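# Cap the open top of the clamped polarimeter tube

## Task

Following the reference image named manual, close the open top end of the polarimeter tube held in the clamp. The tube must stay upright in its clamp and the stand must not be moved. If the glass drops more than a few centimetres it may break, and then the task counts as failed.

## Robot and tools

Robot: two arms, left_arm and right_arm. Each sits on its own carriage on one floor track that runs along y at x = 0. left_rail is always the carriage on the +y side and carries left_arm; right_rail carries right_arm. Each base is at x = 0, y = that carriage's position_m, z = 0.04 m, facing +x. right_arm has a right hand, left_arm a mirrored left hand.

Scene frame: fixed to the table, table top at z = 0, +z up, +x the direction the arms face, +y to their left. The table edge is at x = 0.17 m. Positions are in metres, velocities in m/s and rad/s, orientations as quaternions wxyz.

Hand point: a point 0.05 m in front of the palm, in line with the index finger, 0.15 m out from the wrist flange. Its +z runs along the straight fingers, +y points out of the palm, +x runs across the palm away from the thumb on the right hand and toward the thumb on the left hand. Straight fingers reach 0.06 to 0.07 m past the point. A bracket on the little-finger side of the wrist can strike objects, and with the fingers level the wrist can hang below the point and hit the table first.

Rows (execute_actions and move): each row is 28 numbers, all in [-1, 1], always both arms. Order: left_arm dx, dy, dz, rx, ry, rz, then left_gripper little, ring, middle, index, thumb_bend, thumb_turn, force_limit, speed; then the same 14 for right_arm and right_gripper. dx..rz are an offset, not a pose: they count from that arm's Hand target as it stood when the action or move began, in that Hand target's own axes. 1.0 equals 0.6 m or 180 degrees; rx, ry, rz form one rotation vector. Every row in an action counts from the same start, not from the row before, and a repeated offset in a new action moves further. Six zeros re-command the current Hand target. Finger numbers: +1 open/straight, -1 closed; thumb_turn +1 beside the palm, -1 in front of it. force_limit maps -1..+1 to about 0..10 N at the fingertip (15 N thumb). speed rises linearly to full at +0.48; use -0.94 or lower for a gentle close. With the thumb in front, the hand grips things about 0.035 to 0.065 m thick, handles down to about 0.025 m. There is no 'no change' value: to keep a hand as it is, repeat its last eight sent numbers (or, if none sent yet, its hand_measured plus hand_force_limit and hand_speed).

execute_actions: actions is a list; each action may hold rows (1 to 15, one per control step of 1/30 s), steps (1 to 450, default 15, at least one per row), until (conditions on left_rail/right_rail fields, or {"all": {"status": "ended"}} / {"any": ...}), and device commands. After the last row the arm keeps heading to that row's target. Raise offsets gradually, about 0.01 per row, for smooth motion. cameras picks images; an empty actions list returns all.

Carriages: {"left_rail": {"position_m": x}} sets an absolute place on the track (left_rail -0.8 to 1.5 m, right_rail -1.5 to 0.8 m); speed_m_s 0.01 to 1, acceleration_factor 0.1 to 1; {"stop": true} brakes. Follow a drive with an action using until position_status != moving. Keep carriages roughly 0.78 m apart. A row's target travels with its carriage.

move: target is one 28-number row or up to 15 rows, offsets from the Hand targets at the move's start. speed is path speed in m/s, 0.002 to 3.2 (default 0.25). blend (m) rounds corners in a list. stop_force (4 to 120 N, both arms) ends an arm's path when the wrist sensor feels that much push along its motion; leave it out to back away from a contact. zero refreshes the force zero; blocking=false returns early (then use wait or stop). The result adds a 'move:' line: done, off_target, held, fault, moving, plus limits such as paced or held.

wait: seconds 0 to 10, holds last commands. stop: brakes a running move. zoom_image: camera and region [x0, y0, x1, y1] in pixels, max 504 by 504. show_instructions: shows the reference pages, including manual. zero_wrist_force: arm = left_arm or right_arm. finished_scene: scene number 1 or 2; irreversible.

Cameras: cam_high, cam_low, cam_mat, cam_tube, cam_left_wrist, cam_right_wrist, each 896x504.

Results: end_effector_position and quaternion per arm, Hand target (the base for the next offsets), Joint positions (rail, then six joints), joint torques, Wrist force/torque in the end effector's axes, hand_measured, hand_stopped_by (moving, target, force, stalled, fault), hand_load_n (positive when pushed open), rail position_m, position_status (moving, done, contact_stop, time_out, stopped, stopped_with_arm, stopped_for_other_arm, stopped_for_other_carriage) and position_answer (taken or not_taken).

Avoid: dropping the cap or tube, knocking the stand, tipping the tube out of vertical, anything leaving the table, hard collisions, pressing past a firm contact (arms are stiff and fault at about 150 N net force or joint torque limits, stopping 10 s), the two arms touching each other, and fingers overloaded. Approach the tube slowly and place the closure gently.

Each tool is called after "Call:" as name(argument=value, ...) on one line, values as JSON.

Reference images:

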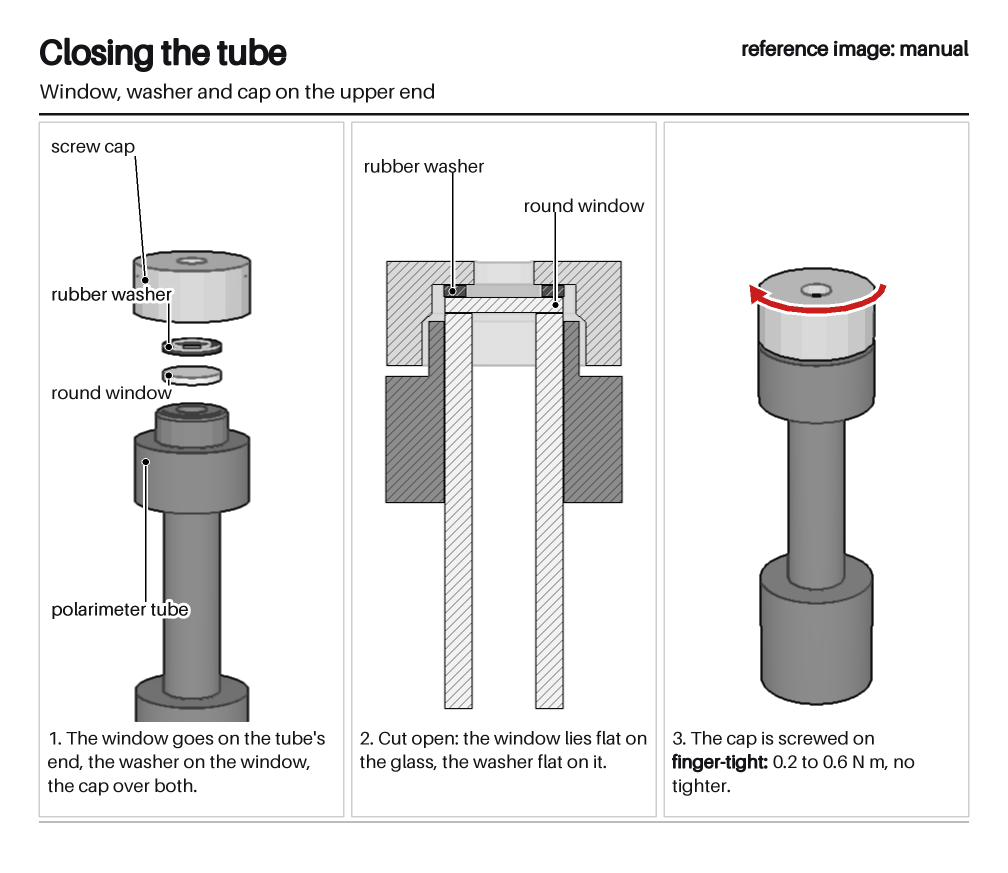

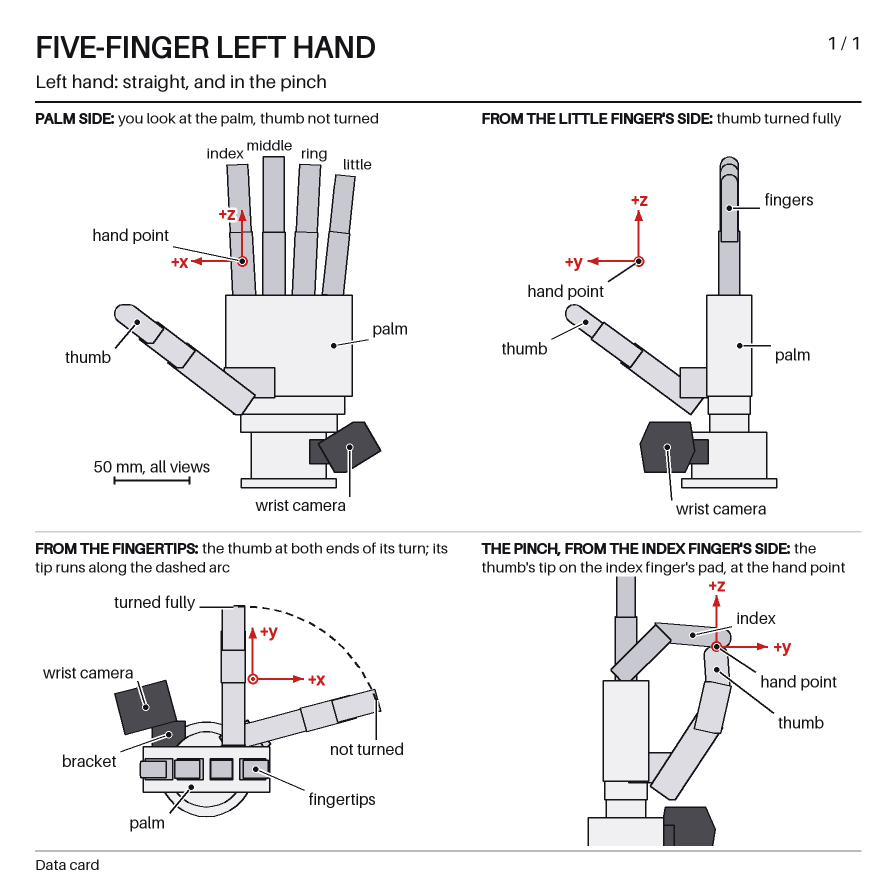

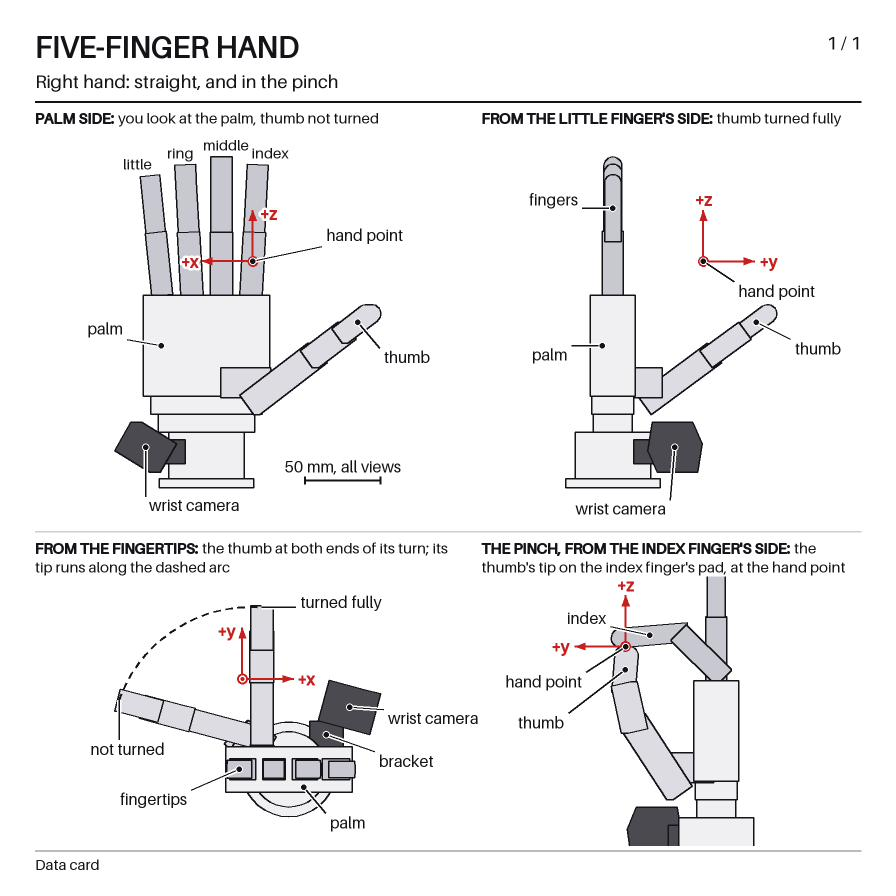

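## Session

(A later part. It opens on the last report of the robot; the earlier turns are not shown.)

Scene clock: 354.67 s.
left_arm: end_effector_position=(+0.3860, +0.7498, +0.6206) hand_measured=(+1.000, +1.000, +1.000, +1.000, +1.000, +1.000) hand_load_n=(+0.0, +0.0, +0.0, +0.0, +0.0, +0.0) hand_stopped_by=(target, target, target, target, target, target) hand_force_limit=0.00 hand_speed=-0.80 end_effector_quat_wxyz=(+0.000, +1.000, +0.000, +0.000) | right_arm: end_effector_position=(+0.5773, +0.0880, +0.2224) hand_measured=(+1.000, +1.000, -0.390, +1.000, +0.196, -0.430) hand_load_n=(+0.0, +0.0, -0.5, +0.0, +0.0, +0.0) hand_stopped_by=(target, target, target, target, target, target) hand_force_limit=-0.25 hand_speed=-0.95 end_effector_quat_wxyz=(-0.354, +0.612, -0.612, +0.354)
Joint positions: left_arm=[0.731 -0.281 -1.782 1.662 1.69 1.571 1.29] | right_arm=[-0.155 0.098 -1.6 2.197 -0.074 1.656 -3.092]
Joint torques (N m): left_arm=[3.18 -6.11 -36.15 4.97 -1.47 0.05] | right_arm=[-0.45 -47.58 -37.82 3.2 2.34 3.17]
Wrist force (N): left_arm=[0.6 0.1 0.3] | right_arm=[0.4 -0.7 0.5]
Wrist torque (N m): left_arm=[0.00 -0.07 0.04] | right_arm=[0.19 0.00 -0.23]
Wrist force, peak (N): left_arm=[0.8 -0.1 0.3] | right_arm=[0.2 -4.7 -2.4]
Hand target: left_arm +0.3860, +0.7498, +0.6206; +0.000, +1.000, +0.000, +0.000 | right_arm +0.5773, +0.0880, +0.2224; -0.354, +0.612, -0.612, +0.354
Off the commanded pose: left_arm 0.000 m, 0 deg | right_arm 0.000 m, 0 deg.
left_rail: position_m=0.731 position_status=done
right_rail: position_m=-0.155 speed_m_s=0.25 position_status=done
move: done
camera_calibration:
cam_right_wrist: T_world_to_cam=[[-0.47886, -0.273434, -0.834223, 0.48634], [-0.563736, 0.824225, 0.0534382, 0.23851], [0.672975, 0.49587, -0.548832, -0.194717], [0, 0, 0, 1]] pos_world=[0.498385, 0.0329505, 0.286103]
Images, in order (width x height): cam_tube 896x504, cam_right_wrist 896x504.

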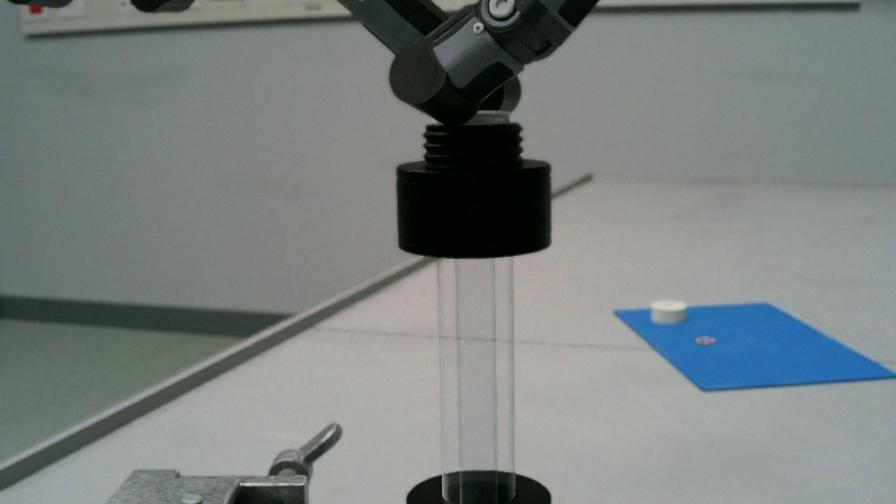

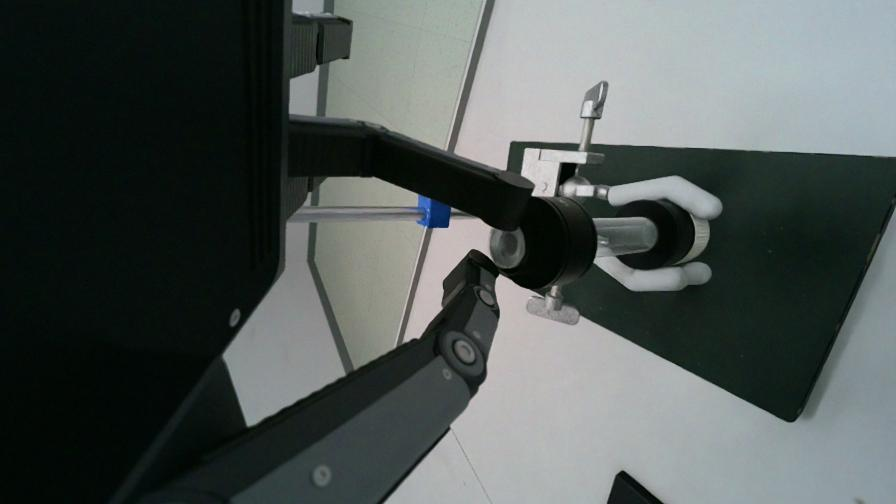

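Call:
move(target=[[0,0,0,0,0,0,1,1,1,1,1,1,0,-0.8, 0,0,0,0,0,0,1,1,-0.39,1,0.195,-0.28,-0.25,-0.93],[0,0,0,0,0,0,1,1,1,1,1,1,0,-0.8, 0.004,0,0,0,0,0,1,1,-0.39,1,0.195,-0.28,-0.25,-0.93],[0,0,0,0,0,0,1,1,1,1,1,1,0,-0.8, 0.004,-0.0577,-0.0333,0,0,0,1,1,-0.39,1,0.195,-0.28,-0.25,-0.93]], speed=[0.02,0.01,0.05], cameras=["cam_right_wrist","cam_tube"])

Call:
zoom_image(camera="cam_tube", region=[400, 50, 540, 170])

Call:
zoom_image(camera="cam_right_wrist", region=[500, 180, 620, 290])

Scene clock: 358.13 s.
left_arm: end_effector_position=(+0.3860, +0.7498, +0.6206) hand_measured=(+1.000, +1.000, +1.000, +1.000, +1.000, +1.000) hand_load_n=(+0.0, +0.0, +0.0, +0.0, +0.0, +0.0) hand_stopped_by=(target, target, target, target, target, target) hand_force_limit=0.00 hand_speed=-0.80 end_effector_quat_wxyz=(+0.000, +1.000, +0.000, +0.000) | right_arm: end_effector_position=(+0.5773, +0.0856, +0.2622) hand_measured=(+1.000, +1.000, -0.390, +1.000, +0.196, -0.280) hand_load_n=(+0.0, +0.0, +0.0, +0.0, +0.0, +0.0) hand_stopped_by=(target, target, target, target, target, target) hand_force_limit=-0.25 hand_speed=-0.93 end_effector_quat_wxyz=(-0.354, +0.612, -0.612, +0.354)
Joint positions: left_arm=[0.731 -0.281 -1.782 1.662 1.69 1.571 1.29] | right_arm=[-0.155 0.092 -1.644 2.157 0.011 1.651 -3.095]
Joint torques (N m): left_arm=[1.96 -5.6 -36.45 5.02 -1.21 -0.28] | right_arm=[-13.34 -48.53 -42.06 3.02 -2.24 -3.25]
Wrist force (N): left_arm=[0.5 -0.1 0.3] | right_arm=[0.2 -0.3 0.9]
Wrist torque (N m): left_arm=[-0.02 -0.06 0.03] | right_arm=[0.18 0.00 0.04]
Wrist force, peak (N): left_arm=[0.9 -0.2 0.6] | right_arm=[0.3 -0.2 1.4]
Hand target: left_arm +0.3860, +0.7498, +0.6206; +0.000, +1.000, +0.000, +0.000 | right_arm +0.5773, +0.0856, +0.2624; -0.354, +0.612, -0.612, +0.354
Off the commanded pose: left_arm 0.000 m, 0 deg | right_arm 0.000 m, 0 deg.
left_rail: position_m=0.731 position_status=done
right_rail: position_m=-0.155 speed_m_s=0.25 position_status=done
move: done
camera_calibration:
cam_right_wrist: T_world_to_cam=[[-0.47886, -0.273434, -0.834223, 0.518941], [-0.563736, 0.824225, 0.0534382, 0.238438], [0.672975, 0.49587, -0.548832, -0.171579], [0, 0, 0, 1]] pos_world=[0.498385, 0.0304505, 0.326003]
Images, in order (width x height): cam_tube 896x504, cam_right_wrist 896x504.

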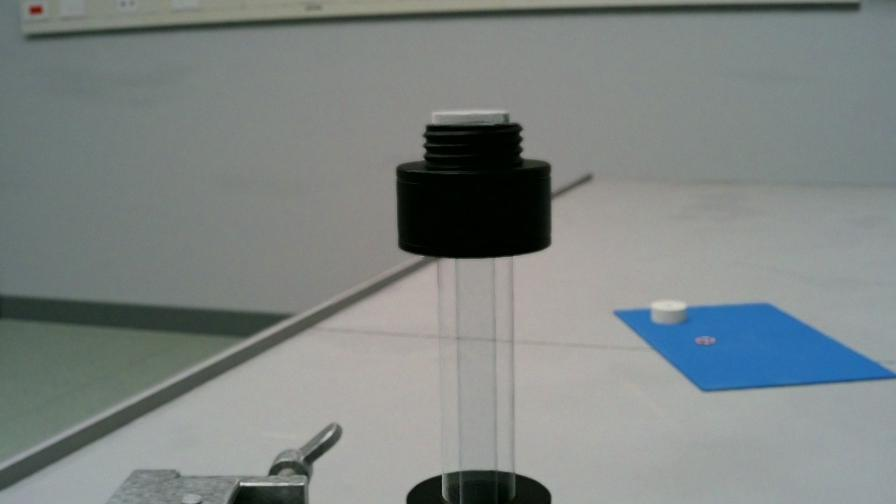

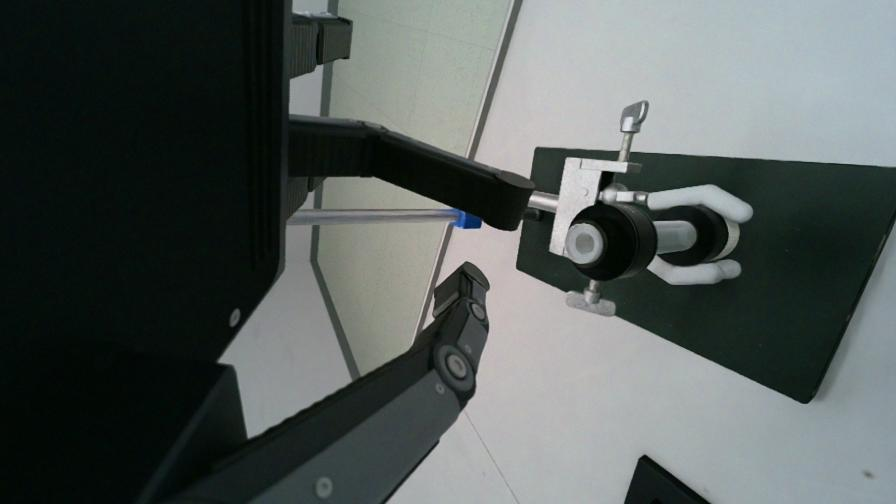

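Scaled by 3.600.

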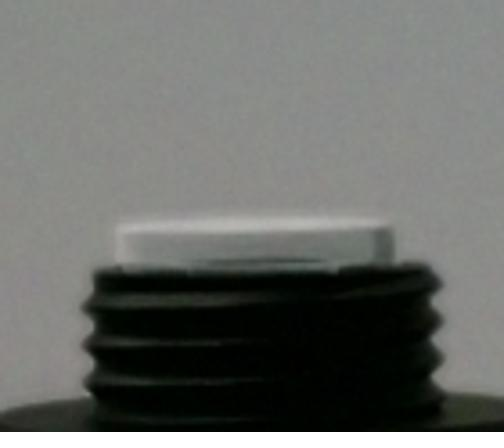

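Scaled by 4.200.

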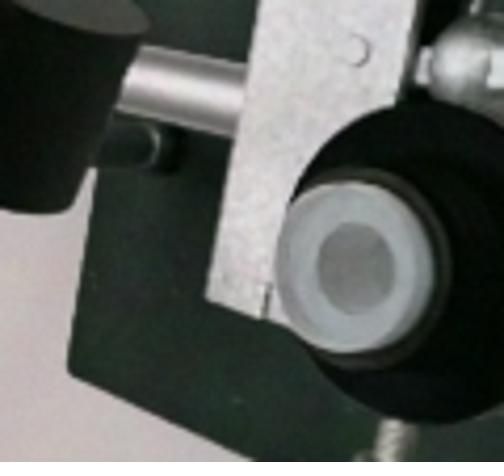

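Call:
execute_actions(actions=[{"right_rail": {"position_m": -0.785, "speed_m_s": 0.4, "acceleration_factor": 0.3}, "steps": 240, "until": {"right_rail": {"position_status": ["!=", "moving"]}}}])

Call:
move(target=[[0,0,0,0,0,0,1,1,1,1,1,1,0,-0.8, 0.03783,0.29882,0.19042,0,0,0,1,1,-0.39,1,0.195,-0.28,-0.25,-0.93],[0,0,0,0,0,0,1,1,1,1,1,1,0,-0.8, 0.03783,0.34428,0.21667,0,0,0,1,1,-0.39,1,0.195,-0.28,-0.25,-0.93]], speed=[0.15,0.05], cameras=["cam_right_wrist","cam_tube","cam_mat"])

Call:
zoom_image(camera="cam_right_wrist", region=[420, 150, 620, 320])

Scene clock: 362.07 s.
left_arm: end_effector_position=(+0.3860, +0.7498, +0.6206) hand_measured=(+1.000, +1.000, +1.000, +1.000, +1.000, +1.000) hand_load_n=(+0.0, +0.0, +0.0, +0.0, +0.0, +0.0) hand_stopped_by=(target, target, target, target, target, target) hand_force_limit=0.00 hand_speed=-0.80 end_effector_quat_wxyz=(+0.000, +1.000, +0.000, +0.000) | right_arm: end_effector_position=(+0.5773, -0.5444, +0.2624) hand_measured=(+1.000, +1.000, -0.390, +1.000, +0.196, -0.280) hand_load_n=(+0.0, -0.5, +0.0, +0.0, +0.0, +0.0) hand_stopped_by=(target, target, target, target, target, target) hand_force_limit=-0.25 hand_speed=-0.93 end_effector_quat_wxyz=(-0.354, +0.612, -0.612, +0.354)
Joint positions: left_arm=[0.731 -0.281 -1.782 1.662 1.69 1.571 1.29] | right_arm=[-0.785 0.092 -1.644 2.156 0.011 1.651 -3.095]
Joint torques (N m): left_arm=[-0.18 -4.11 -36.56 4.96 -1.45 -0.08] | right_arm=[-7.5 -43.35 -38.41 2.38 0.17 -3.45]
Wrist force (N): left_arm=[0.4 0.1 0.3] | right_arm=[0.2 0.2 1.0]
Wrist torque (N m): left_arm=[0.00 -0.06 0.02] | right_arm=[0.24 0.01 0.04]
Wrist force, peak (N): left_arm=[0.9 0.0 0.6] | right_arm=[1.1 0.1 1.1]
Hand target: left_arm +0.3860, +0.7498, +0.6206; +0.000, +1.000, +0.000, +0.000 | right_arm +0.5773, -0.5444, +0.2624; -0.354, +0.612, -0.612, +0.354
Off the commanded pose: left_arm 0.000 m, 0 deg | right_arm 0.000 m, 0 deg.
left_rail: position_m=0.731 position_status=done
right_rail: position_m=-0.785 speed_m_s=0.40 position_status=done

Scene clock: 365.13 s.
left_arm: end_effector_position=(+0.3860, +0.7498, +0.6206) hand_measured=(+1.000, +1.000, +1.000, +1.000, +1.000, +1.000) hand_load_n=(+0.0, +0.0, +0.0, +0.0, +0.0, +0.0) hand_stopped_by=(target, target, target, target, target, target) hand_force_limit=0.00 hand_speed=-0.80 end_effector_quat_wxyz=(+0.000, +1.000, +0.000, +0.000) | right_arm: end_effector_position=(+0.5870, -0.5671, +0.0186) hand_measured=(+1.000, +1.000, -0.390, +1.000, +0.196, -0.280) hand_load_n=(+0.0, +0.0, +0.0, +0.0, +0.0, +0.0) hand_stopped_by=(target, target, target, target, target, target) hand_force_limit=-0.25 hand_speed=-0.93 end_effector_quat_wxyz=(-0.354, +0.612, -0.612, +0.354)
Joint positions: left_arm=[0.731 -0.281 -1.782 1.662 1.69 1.571 1.29] | right_arm=[-0.785 0.033 -1.282 2.348 -0.543 1.599 -3.125]
Joint torques (N m): left_arm=[1.81 -5.92 -36.82 5.04 -1.19 -0.05] | right_arm=[-4.94 -26.38 -12.14 -1.81 -0.29 -1.52]
Wrist force (N): left_arm=[0.6 0.1 0.2] | right_arm=[-0.1 -0.5 1.2]
Wrist torque (N m): left_arm=[0.01 -0.08 0.03] | right_arm=[0.08 0.04 -0.05]
Wrist force, peak (N): left_arm=[0.4 0.5 0.8] | right_arm=[0.5 0.6 1.4]
Hand target: left_arm +0.3860, +0.7498, +0.6206; +0.000, +1.000, +0.000, +0.000 | right_arm +0.5870, -0.5670, +0.0185; -0.354, +0.612, -0.612, +0.354
Off the commanded pose: left_arm 0.000 m, 0 deg | right_arm 0.000 m, 0 deg.
left_rail: position_m=0.731 position_status=done
right_rail: position_m=-0.785 speed_m_s=0.40 position_status=done
move: done
camera_calibration:
cam_right_wrist: T_world_to_cam=[[-0.47886, -0.273434, -0.834223, 0.141927], [-0.563736, 0.824225, 0.0534382, 0.794813], [0.672975, 0.49587, -0.548832, 0.0118025], [0, 0, 0, 1]] pos_world=[0.508085, -0.622149, 0.0824029]
Images, in order (width x height): cam_mat 896x504, cam_tube 896x504, cam_right_wrist 896x504.

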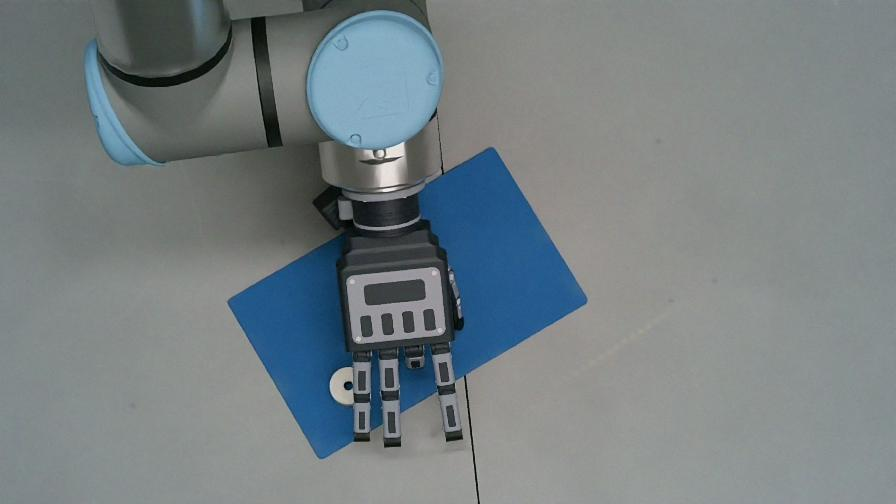

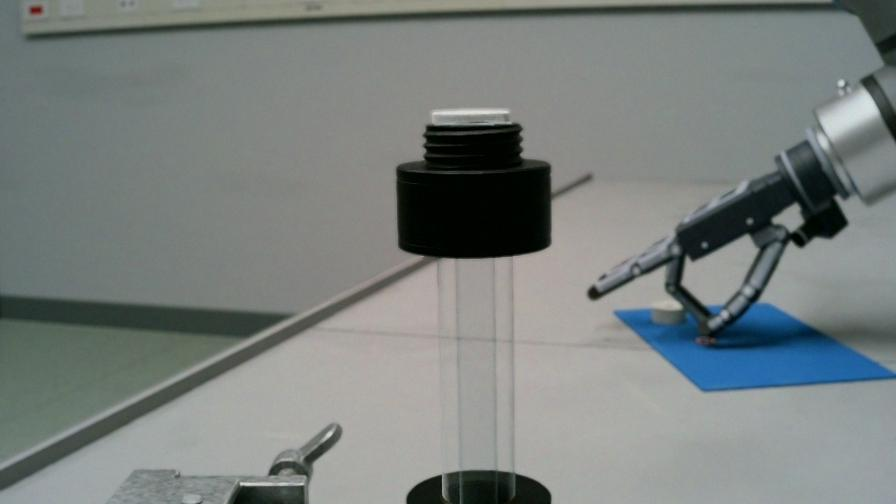

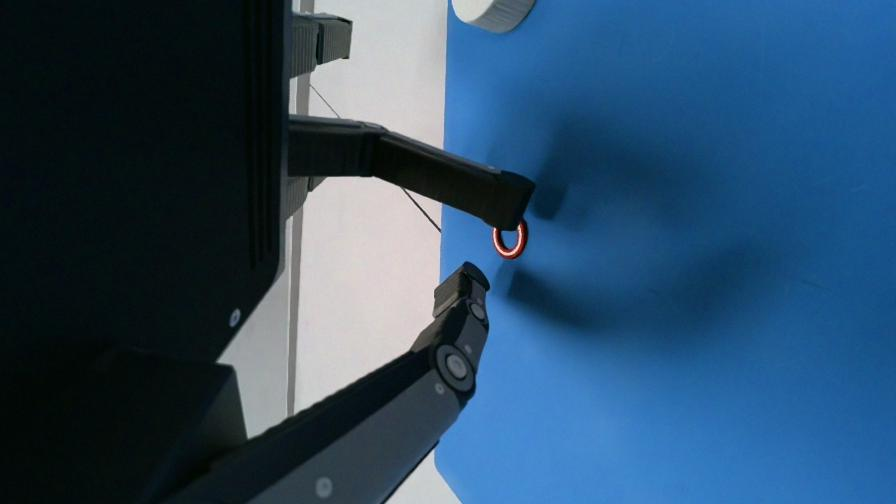

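Scaled by 2.520.

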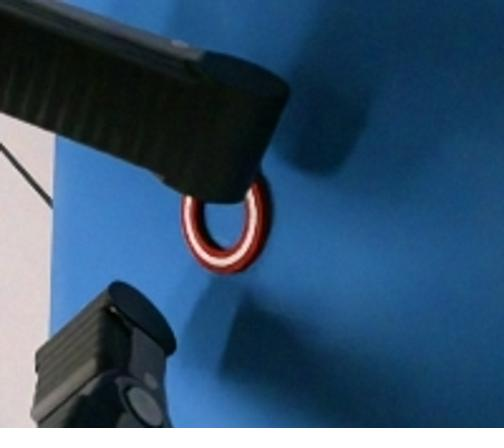

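Call:
move(target=[0,0,0,0,0,0,1,1,1,1,1,1,0,-0.8, 0.00533,-0.00375,0.0065,0,0,0,1,1,-0.39,1,0.195,-0.28,-0.25,-0.93], speed=0.05)

Call:
move(target=[0,0,0,0,0,0,1,1,1,1,1,1,0,-0.8, 0,0.01299,0.0075,0,0,0,1,1,-0.39,1,0.195,-0.28,-0.25,-0.93], speed=0.008, stop_force=4, cameras=["cam_right_wrist","cam_tube"])

Call:
zoom_image(camera="cam_right_wrist", region=[420, 150, 620, 320])

Call:
zoom_image(camera="cam_tube", region=[670, 300, 740, 360])

Scene clock: 366.40 s.
left_arm: end_effector_position=(+0.3860, +0.7498, +0.6206) hand_measured=(+1.000, +1.000, +1.000, +1.000, +1.000, +1.000) hand_load_n=(+0.0, +0.0, +0.0, +0.0, +0.0, +0.0) hand_stopped_by=(target, target, target, target, target, target) hand_force_limit=0.00 hand_speed=-0.80 end_effector_quat_wxyz=(+0.000, +1.000, +0.000, +0.000) | right_arm: end_effector_position=(+0.5913, -0.5701, +0.0185) hand_measured=(+1.000, +1.000, -0.390, +1.000, +0.196, -0.280) hand_load_n=(+0.0, +0.0, +0.0, +0.0, +0.0, +0.0) hand_stopped_by=(target, target, target, target, target, target) hand_force_limit=-0.25 hand_speed=-0.93 end_effector_quat_wxyz=(-0.354, +0.612, -0.612, +0.354)
Joint positions: left_arm=[0.731 -0.281 -1.782 1.662 1.69 1.571 1.29] | right_arm=[-0.785 0.025 -1.279 2.342 -0.542 1.592 -3.129]
Joint torques (N m): left_arm=[0.52 -6.12 -36.79 4.9 -1.43 -0.09] | right_arm=[-16.94 -25.97 -26.31 2.79 -2.35 -3.65]
Wrist force (N): left_arm=[0.4 0.1 0.4] | right_arm=[-0.1 -0.6 1.2]
Wrist torque (N m): left_arm=[-0.01 -0.05 0.03] | right_arm=[0.08 0.04 -0.05]
Wrist force, peak (N): left_arm=[0.6 -0.2 0.7] | right_arm=[0.4 -0.2 1.4]
Hand target: left_arm +0.3860, +0.7498, +0.6206; +0.000, +1.000, +0.000, +0.000 | right_arm +0.5915, -0.5702, +0.0185; -0.354, +0.612, -0.612, +0.354
Off the commanded pose: left_arm 0.000 m, 0 deg | right_arm 0.000 m, 0 deg.
left_rail: position_m=0.731 position_status=done
right_rail: position_m=-0.785 speed_m_s=0.40 position_status=done
move: done

Scene clock: 368.57 s.
left_arm: end_effector_position=(+0.3860, +0.7498, +0.6206) hand_measured=(+1.000, +1.000, +1.000, +1.000, +1.000, +1.000) hand_load_n=(+0.0, +0.0, +0.0, +0.0, +0.0, +0.0) hand_stopped_by=(target, target, target, target, target, target) hand_force_limit=0.00 hand_speed=-0.80 end_effector_quat_wxyz=(+0.000, +1.000, +0.000, +0.000) | right_arm: end_effector_position=(+0.5915, -0.5702, +0.0128) hand_measured=(+1.000, +1.000, -0.390, +1.000, +0.196, -0.280) hand_load_n=(+0.0, +0.0, -1.5, +0.0, +0.0, +0.0) hand_stopped_by=(target, target, target, target, target, target) hand_force_limit=-0.25 hand_speed=-0.93 end_effector_quat_wxyz=(-0.354, +0.612, -0.612, +0.354)
Joint positions: left_arm=[0.731 -0.281 -1.782 1.662 1.69 1.571 1.29] | right_arm=[-0.785 0.025 -1.267 2.344 -0.555 1.592 -3.129]
Joint torques (N m): left_arm=[0.67 -6.59 -36.69 5.05 -1.6 -0.18] | right_arm=[-7.62 -57.33 -23.62 4.36 -2.16 -3.68]
Wrist force (N): left_arm=[0.6 0.0 0.3] | right_arm=[0.0 -5.9 -0.9]
Wrist torque (N m): left_arm=[-0.03 -0.08 0.04] | right_arm=[0.12 0.06 -0.14]
Wrist force, peak (N): left_arm=[0.7 -0.3 0.3] | right_arm=[0.0 -9.2 -1.6]
Hand target: left_arm +0.3860, +0.7498, +0.6206; +0.000, +1.000, +0.000, +0.000 | right_arm +0.5915, -0.5702, +0.0128; -0.354, +0.612, -0.612, +0.354 (not the last commanded pose)
Off the commanded pose: left_arm 0.000 m, 0 deg | right_arm 0.003 m, 0 deg.
left_rail: position_m=0.731 position_status=done
right_rail: position_m=-0.785 speed_m_s=0.40 position_status=done
move: contact (right_arm)
camera_calibration:
cam_right_wrist: T_world_to_cam=[[-0.47886, -0.273434, -0.834223, 0.138285], [-0.563736, 0.824225, 0.0534382, 0.800303], [0.672975, 0.49587, -0.548832, 0.00712277], [0, 0, 0, 1]] pos_world=[0.512585, -0.625349, 0.0765029]
Images, in order (width x height): cam_tube 896x504, cam_right_wrist 896x504.

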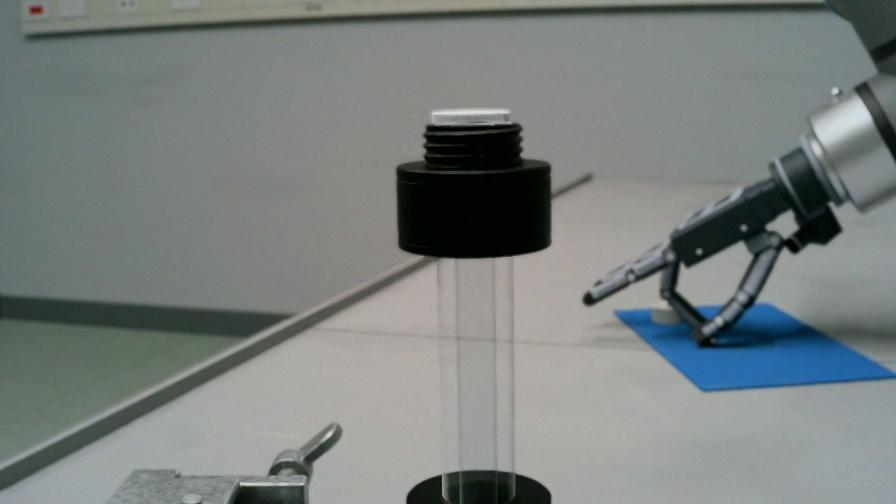

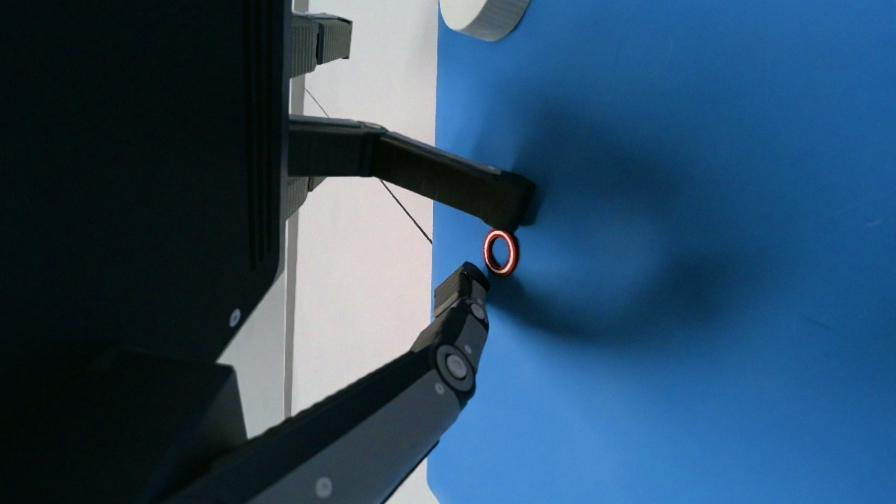

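Scaled by 2.520.

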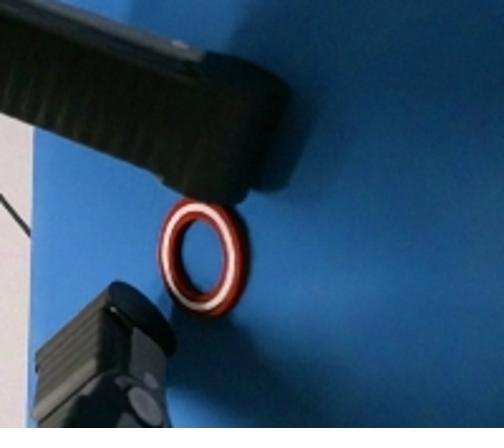

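Scaled by 7.200.

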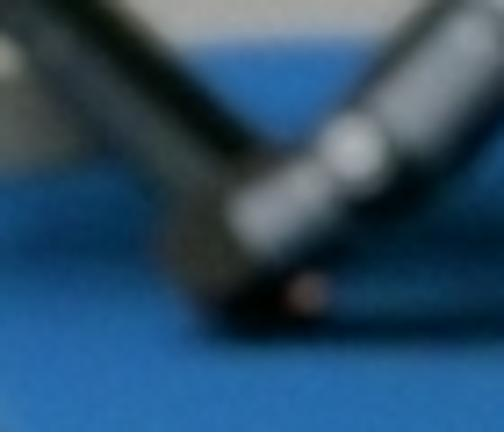

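Call:
move(target=[[0,0,0,0,0,0,1,1,1,1,1,1,0,-0.8, 0,-0.00051,-0.00029,0,0,0,1,1,-0.39,1,0.195,-0.28,0,0],[0,0,0,0,0,0,1,1,1,1,1,1,0,-0.8, 0,-0.00051,-0.00029,0,0,0,1,1,-0.39,1,0.195,-0.65,-0.5,-0.94]], speed=0.02, cameras=["cam_right_wrist","cam_tube"])

Call:
zoom_image(camera="cam_right_wrist", region=[420, 150, 620, 320])

Scene clock: 371.13 s.
left_arm: end_effector_position=(+0.3860, +0.7498, +0.6206) hand_measured=(+1.000, +1.000, +1.000, +1.000, +1.000, +1.000) hand_load_n=(+0.0, +0.0, +0.5, +0.0, +0.0, +0.0) hand_stopped_by=(target, target, target, target, target, target) hand_force_limit=0.00 hand_speed=-0.80 end_effector_quat_wxyz=(+0.000, +1.000, +0.000, +0.000) | right_arm: end_effector_position=(+0.5915, -0.5702, +0.0131) hand_measured=(+1.000, +1.000, -0.390, +1.000, +0.196, -0.448) hand_load_n=(+0.0, +0.0, -0.5, +0.0, -0.5, +2.5) hand_stopped_by=(target, target, target, target, target, force) hand_force_limit=-0.50 hand_speed=-0.94 end_effector_quat_wxyz=(-0.354, +0.612, -0.612, +0.354)
Joint positions: left_arm=[0.731 -0.281 -1.782 1.662 1.69 1.571 1.29] | right_arm=[-0.785 0.025 -1.268 2.344 -0.554 1.592 -3.129]
Joint torques (N m): left_arm=[0.85 -5.47 -36.33 4.56 -1.43 0.08] | right_arm=[0.19 -59.45 -25.78 3.35 -1.28 -3.37]
Wrist force (N): left_arm=[0.6 0.0 0.2] | right_arm=[-2.4 -1.5 0.6]
Wrist torque (N m): left_arm=[0.00 -0.09 0.04] | right_arm=[0.12 0.07 -0.02]
Wrist force, peak (N): left_arm=[0.5 -0.1 0.8] | right_arm=[-0.5 -5.8 -0.6]
Hand target: left_arm +0.3860, +0.7498, +0.6206; +0.000, +1.000, +0.000, +0.000 | right_arm +0.5915, -0.5702, +0.0131; -0.354, +0.612, -0.612, +0.354
Off the commanded pose: left_arm 0.000 m, 0 deg | right_arm 0.000 m, 0 deg.
left_rail: position_m=0.731 position_status=done
right_rail: position_m=-0.785 speed_m_s=0.40 position_status=done
move: done
camera_calibration:
cam_right_wrist: T_world_to_cam=[[-0.47886, -0.273434, -0.834223, 0.138619], [-0.563736, 0.824225, 0.0534382, 0.800281], [0.672975, 0.49587, -0.548832, 0.00734231], [0, 0, 0, 1]] pos_world=[0.512585, -0.625349, 0.0769029]
Images, in order (width x height): cam_tube 896x504, cam_right_wrist 896x504.

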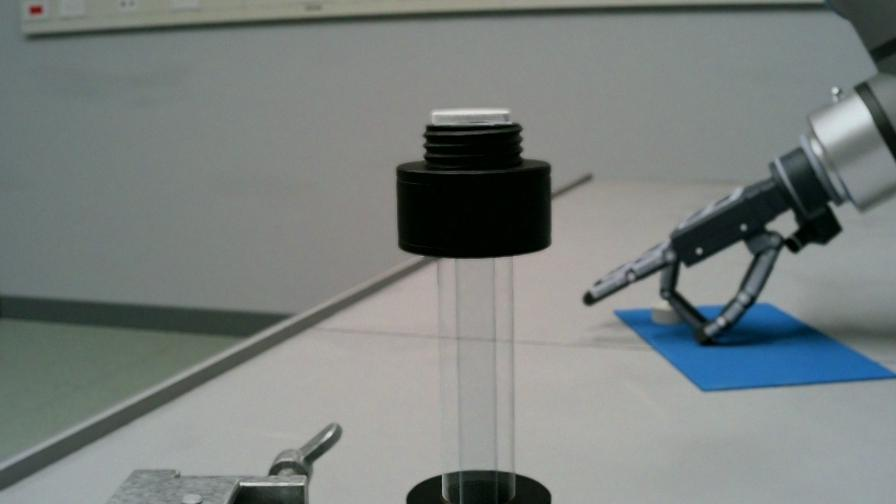

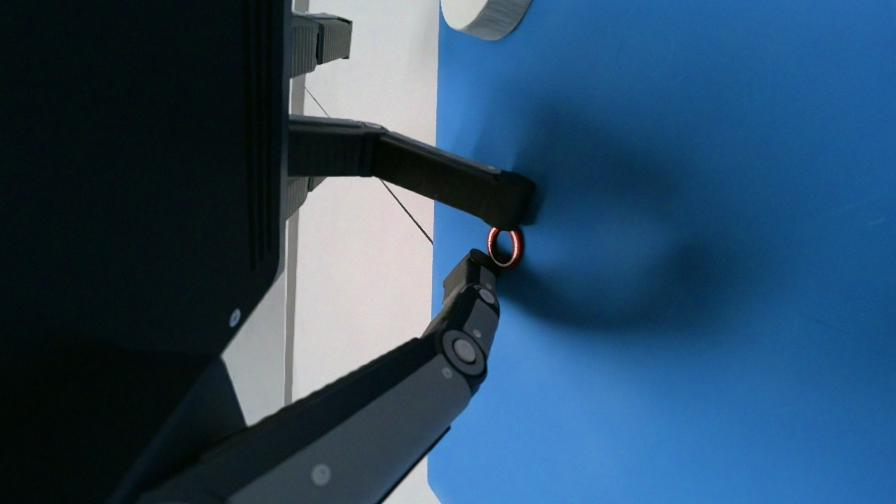

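Scaled by 2.520.

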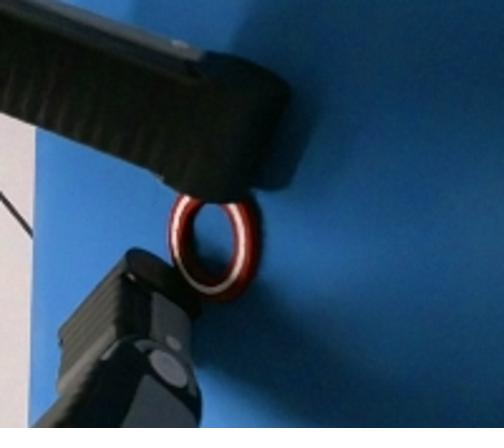

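Call:
move(target=[0,0,0,0,0,0,1,1,1,1,1,1,0,-0.8, 0,0,0,0,0,0,1,1,-0.39,1,0.195,-0.75,-0.35,-0.94], speed=0.02, cameras=["cam_right_wrist"])

Call:
zoom_image(camera="cam_right_wrist", region=[420, 150, 620, 320])

Scene clock: 372.03 s.
left_arm: end_effector_position=(+0.3860, +0.7498, +0.6206) hand_measured=(+1.000, +1.000, +1.000, +1.000, +1.000, +1.000) hand_load_n=(+0.0, +0.0, +0.0, +0.0, +0.0, +0.0) hand_stopped_by=(target, target, target, target, target, target) hand_force_limit=0.00 hand_speed=-0.80 end_effector_quat_wxyz=(+0.000, +1.000, +0.000, +0.000) | right_arm: end_effector_position=(+0.5915, -0.5702, +0.0131) hand_measured=(+1.000, +1.000, -0.390, +1.000, +0.196, -0.480) hand_load_n=(+0.0, +0.0, +0.0, +0.0, -0.5, +5.0) hand_stopped_by=(target, target, target, target, target, force) hand_force_limit=-0.35 hand_speed=-0.94 end_effector_quat_wxyz=(-0.354, +0.612, -0.612, +0.354)
Joint positions: left_arm=[0.731 -0.281 -1.782 1.662 1.69 1.571 1.29] | right_arm=[-0.785 0.025 -1.268 2.344 -0.554 1.592 -3.129]
Joint torques (N m): left_arm=[0.61 -5.4 -35.63 4.71 -1.33 0.2] | right_arm=[-0.34 -59.91 -23.62 3.13 -0.65 -3.14]
Wrist force (N): left_arm=[0.4 0.1 0.5] | right_arm=[-3.2 -2.4 0.5]
Wrist torque (N m): left_arm=[0.00 -0.05 0.02] | right_arm=[0.08 0.05 0.00]
Wrist force, peak (N): left_arm=[0.5 0.4 0.4] | right_arm=[-3.2 -3.5 -0.6]
Hand target: left_arm +0.3860, +0.7498, +0.6206; +0.000, +1.000, +0.000, +0.000 | right_arm +0.5915, -0.5702, +0.0131; -0.354, +0.612, -0.612, +0.354
Off the commanded pose: left_arm 0.000 m, 0 deg | right_arm 0.000 m, 0 deg.
left_rail: position_m=0.731 position_status=done
right_rail: position_m=-0.785 speed_m_s=0.40 position_status=done
move: done
camera_calibration:
cam_right_wrist: T_world_to_cam=[[-0.47886, -0.273434, -0.834223, 0.138619], [-0.563736, 0.824225, 0.0534382, 0.800281], [0.672975, 0.49587, -0.548832, 0.00734231], [0, 0, 0, 1]] pos_world=[0.512585, -0.625349, 0.0769029]
Images, in order (width x height): cam_right_wrist 896x504.

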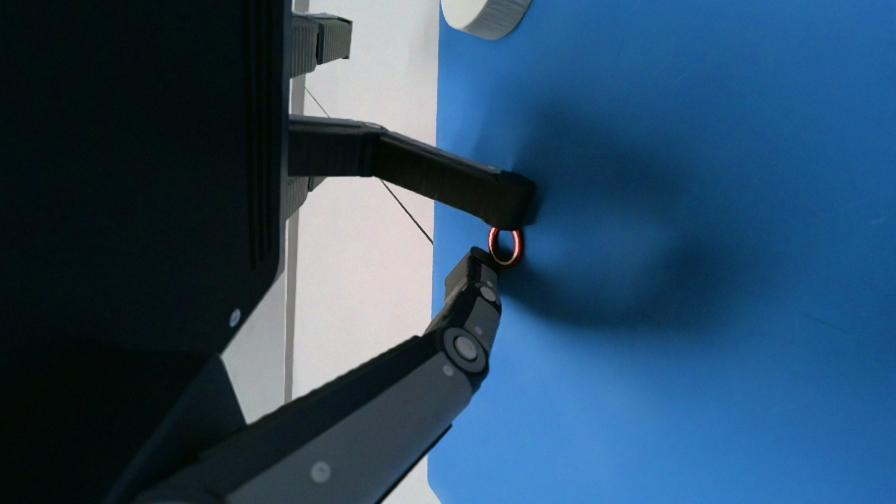

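Scaled by 2.520.

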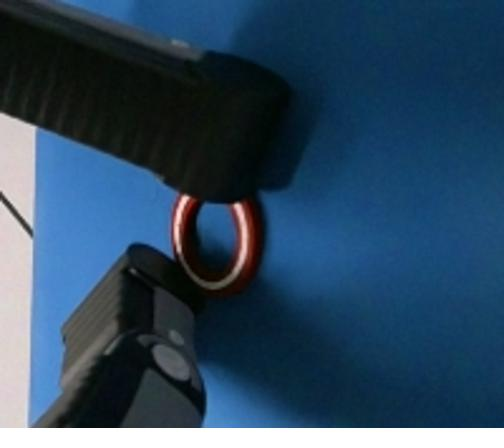

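Call:
move(target=[[0,0,0,0,0,0,1,1,1,1,1,1,0,-0.8, 0,-0.00043,-0.00025,0,0,0,1,1,-0.39,1,0.195,-0.75,-0.35,-0.94],[0,0,0,0,0,0,1,1,1,1,1,1,0,-0.8, 0,-0.00043,-0.00025,0,0,0,1,1,-0.39,1,0.195,-0.78,-0.3,-0.94]], speed=0.02, cameras=["cam_right_wrist"])

Call:
zoom_image(camera="cam_right_wrist", region=[420, 150, 620, 320])

Scene clock: 373.63 s.
left_arm: end_effector_position=(+0.3860, +0.7498, +0.6206) hand_measured=(+1.000, +1.000, +1.000, +1.000, +1.000, +1.000) hand_load_n=(+0.0, +0.0, +0.0, +0.0, -0.5, +0.0) hand_stopped_by=(target, target, target, target, target, target) hand_force_limit=0.00 hand_speed=-0.80 end_effector_quat_wxyz=(+0.000, +1.000, +0.000, +0.000) | right_arm: end_effector_position=(+0.5915, -0.5702, +0.0134) hand_measured=(+1.000, +1.000, -0.390, +1.000, +0.196, -0.486) hand_load_n=(+0.0, +0.0, +0.0, +0.0, +0.5, +5.0) hand_stopped_by=(target, target, target, target, target, force) hand_force_limit=-0.30 hand_speed=-0.94 end_effector_quat_wxyz=(-0.354, +0.612, -0.612, +0.354)
Joint positions: left_arm=[0.731 -0.281 -1.782 1.662 1.69 1.571 1.29] | right_arm=[-0.785 0.025 -1.268 2.344 -0.554 1.592 -3.129]
Joint torques (N m): left_arm=[-0.98 -5.74 -37.3 4.51 -1.27 -0.01] | right_arm=[-1.9 -61.27 -26.06 3.94 -0.4 -3.86]
Wrist force (N): left_arm=[0.4 0.1 0.3] | right_arm=[-1.2 -1.7 1.1]
Wrist torque (N m): left_arm=[-0.01 -0.05 0.03] | right_arm=[0.09 0.06 -0.04]
Wrist force, peak (N): left_arm=[0.8 0.0 0.5] | right_arm=[-3.2 -3.5 -0.4]
Hand target: left_arm +0.3860, +0.7498, +0.6206; +0.000, +1.000, +0.000, +0.000 | right_arm +0.5915, -0.5702, +0.0134; -0.354, +0.612, -0.612, +0.354
Off the commanded pose: left_arm 0.000 m, 0 deg | right_arm 0.000 m, 0 deg.
left_rail: position_m=0.731 position_status=done
right_rail: position_m=-0.785 speed_m_s=0.40 position_status=done
move: done
camera_calibration:
cam_right_wrist: T_world_to_cam=[[-0.47886, -0.273434, -0.834223, 0.138869], [-0.563736, 0.824225, 0.0534382, 0.800265], [0.672975, 0.49587, -0.548832, 0.00750696], [0, 0, 0, 1]] pos_world=[0.512585, -0.625349, 0.0772029]
Images, in order (width x height): cam_right_wrist 896x504.

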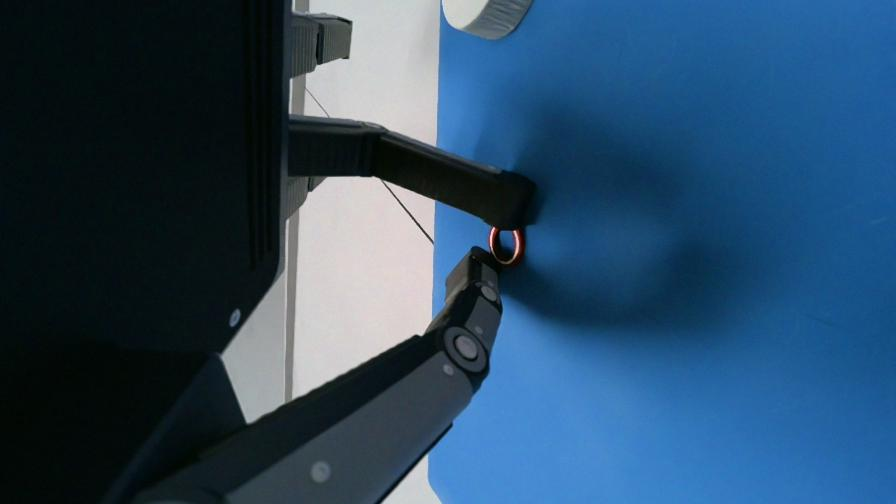

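Scaled by 2.520.

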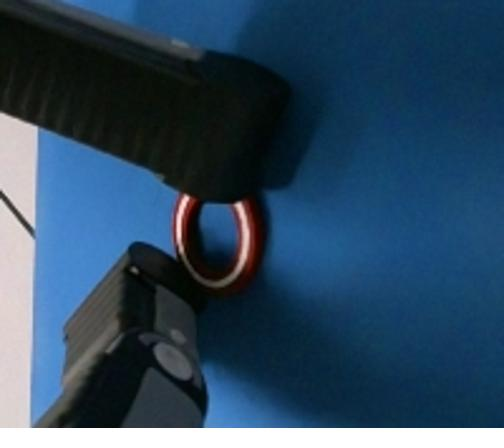

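Call:
move(target=[0,0,0,0,0,0,1,1,1,1,1,1,0,-0.8, 0,-0.00577,-0.00333,0,0,0,1,1,-0.39,1,0.195,-0.78,-0.3,-0.94], speed=0.006, cameras=["cam_right_wrist","cam_tube"])

Call:
zoom_image(camera="cam_right_wrist", region=[420, 150, 620, 320])

Call:
zoom_image(camera="cam_tube", region=[670, 300, 740, 360])

Scene clock: 374.77 s.
left_arm: end_effector_position=(+0.3860, +0.7498, +0.6206) hand_measured=(+1.000, +1.000, +1.000, +1.000, +1.000, +1.000) hand_load_n=(+0.0, +0.0, +0.0, +0.0, +0.0, +0.0) hand_stopped_by=(target, target, target, target, target, target) hand_force_limit=0.00 hand_speed=-0.80 end_effector_quat_wxyz=(+0.000, +1.000, +0.000, +0.000) | right_arm: end_effector_position=(+0.5915, -0.5702, +0.0173) hand_measured=(+1.000, +1.000, -0.390, +1.000, +0.196, -0.486) hand_load_n=(+0.0, +0.0, +0.0, +0.0, +1.5, +4.5) hand_stopped_by=(target, target, target, target, target, force) hand_force_limit=-0.30 hand_speed=-0.94 end_effector_quat_wxyz=(-0.354, +0.612, -0.612, +0.354)
Joint positions: left_arm=[0.731 -0.281 -1.782 1.662 1.69 1.571 1.29] | right_arm=[-0.785 0.025 -1.276 2.343 -0.545 1.592 -3.129]
Joint torques (N m): left_arm=[1.77 -7.2 -35.64 4.64 -1.29 -0.03] | right_arm=[0.02 -59.42 -26.58 3.65 -1.24 -3.6]
Wrist force (N): left_arm=[0.4 -0.1 0.1] | right_arm=[0.2 -0.5 1.0]
Wrist torque (N m): left_arm=[-0.01 -0.06 0.03] | right_arm=[0.10 0.00 -0.03]
Wrist force, peak (N): left_arm=[0.9 0.0 0.4] | right_arm=[-1.1 -1.3 1.2]
Hand target: left_arm +0.3860, +0.7498, +0.6206; +0.000, +1.000, +0.000, +0.000 | right_arm +0.5915, -0.5702, +0.0174; -0.354, +0.612, -0.612, +0.354
Off the commanded pose: left_arm 0.000 m, 0 deg | right_arm 0.000 m, 0 deg.
left_rail: position_m=0.731 position_status=done
right_rail: position_m=-0.785 speed_m_s=0.40 position_status=done
move: done
camera_calibration:
cam_right_wrist: T_world_to_cam=[[-0.47886, -0.273434, -0.834223, 0.142039], [-0.563736, 0.824225, 0.0534382, 0.800062], [0.672975, 0.49587, -0.548832, 0.00959252], [0, 0, 0, 1]] pos_world=[0.512585, -0.625349, 0.0810029]
Images, in order (width x height): cam_tube 896x504, cam_right_wrist 896x504.

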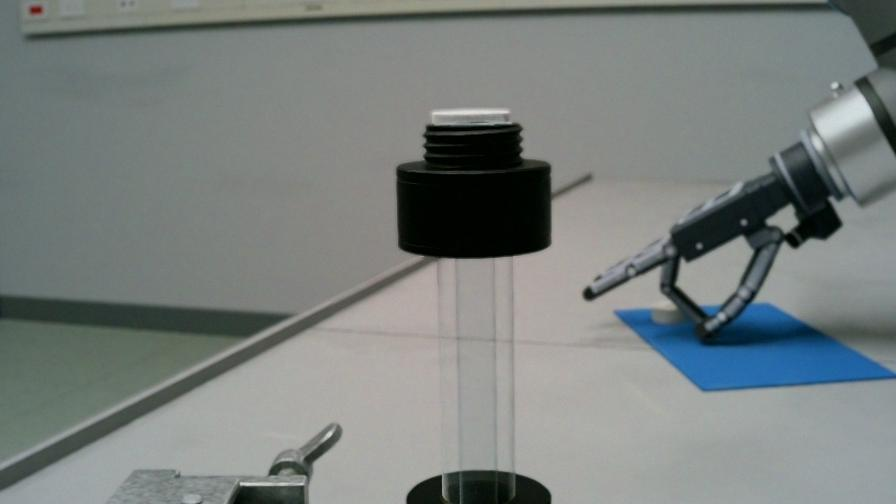

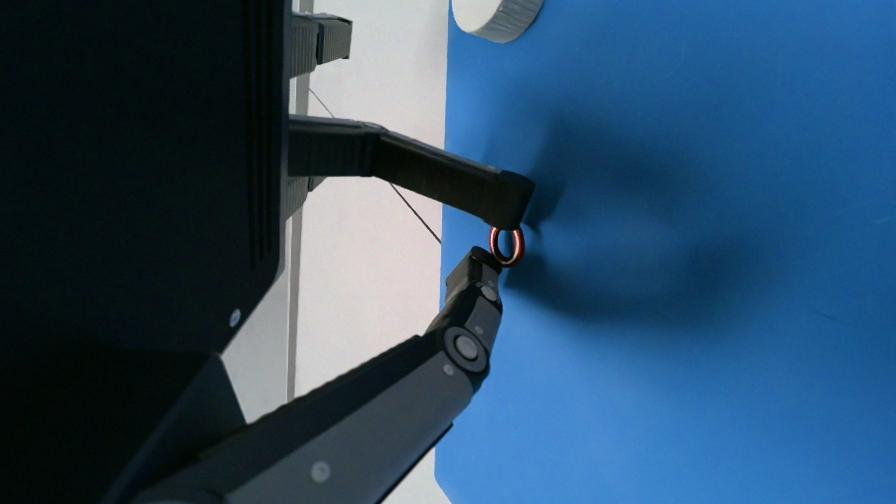

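Scaled by 2.520.

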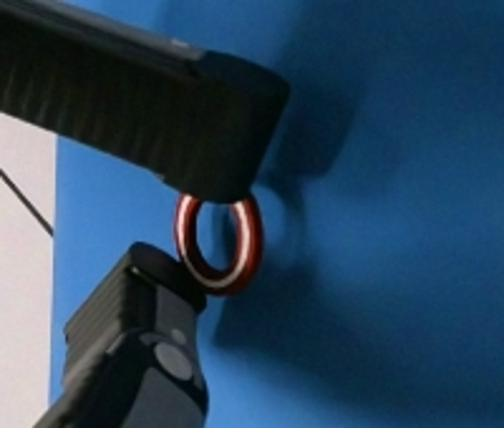

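Scaled by 7.200.

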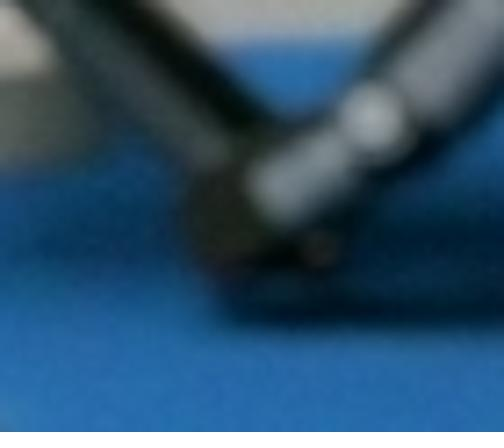

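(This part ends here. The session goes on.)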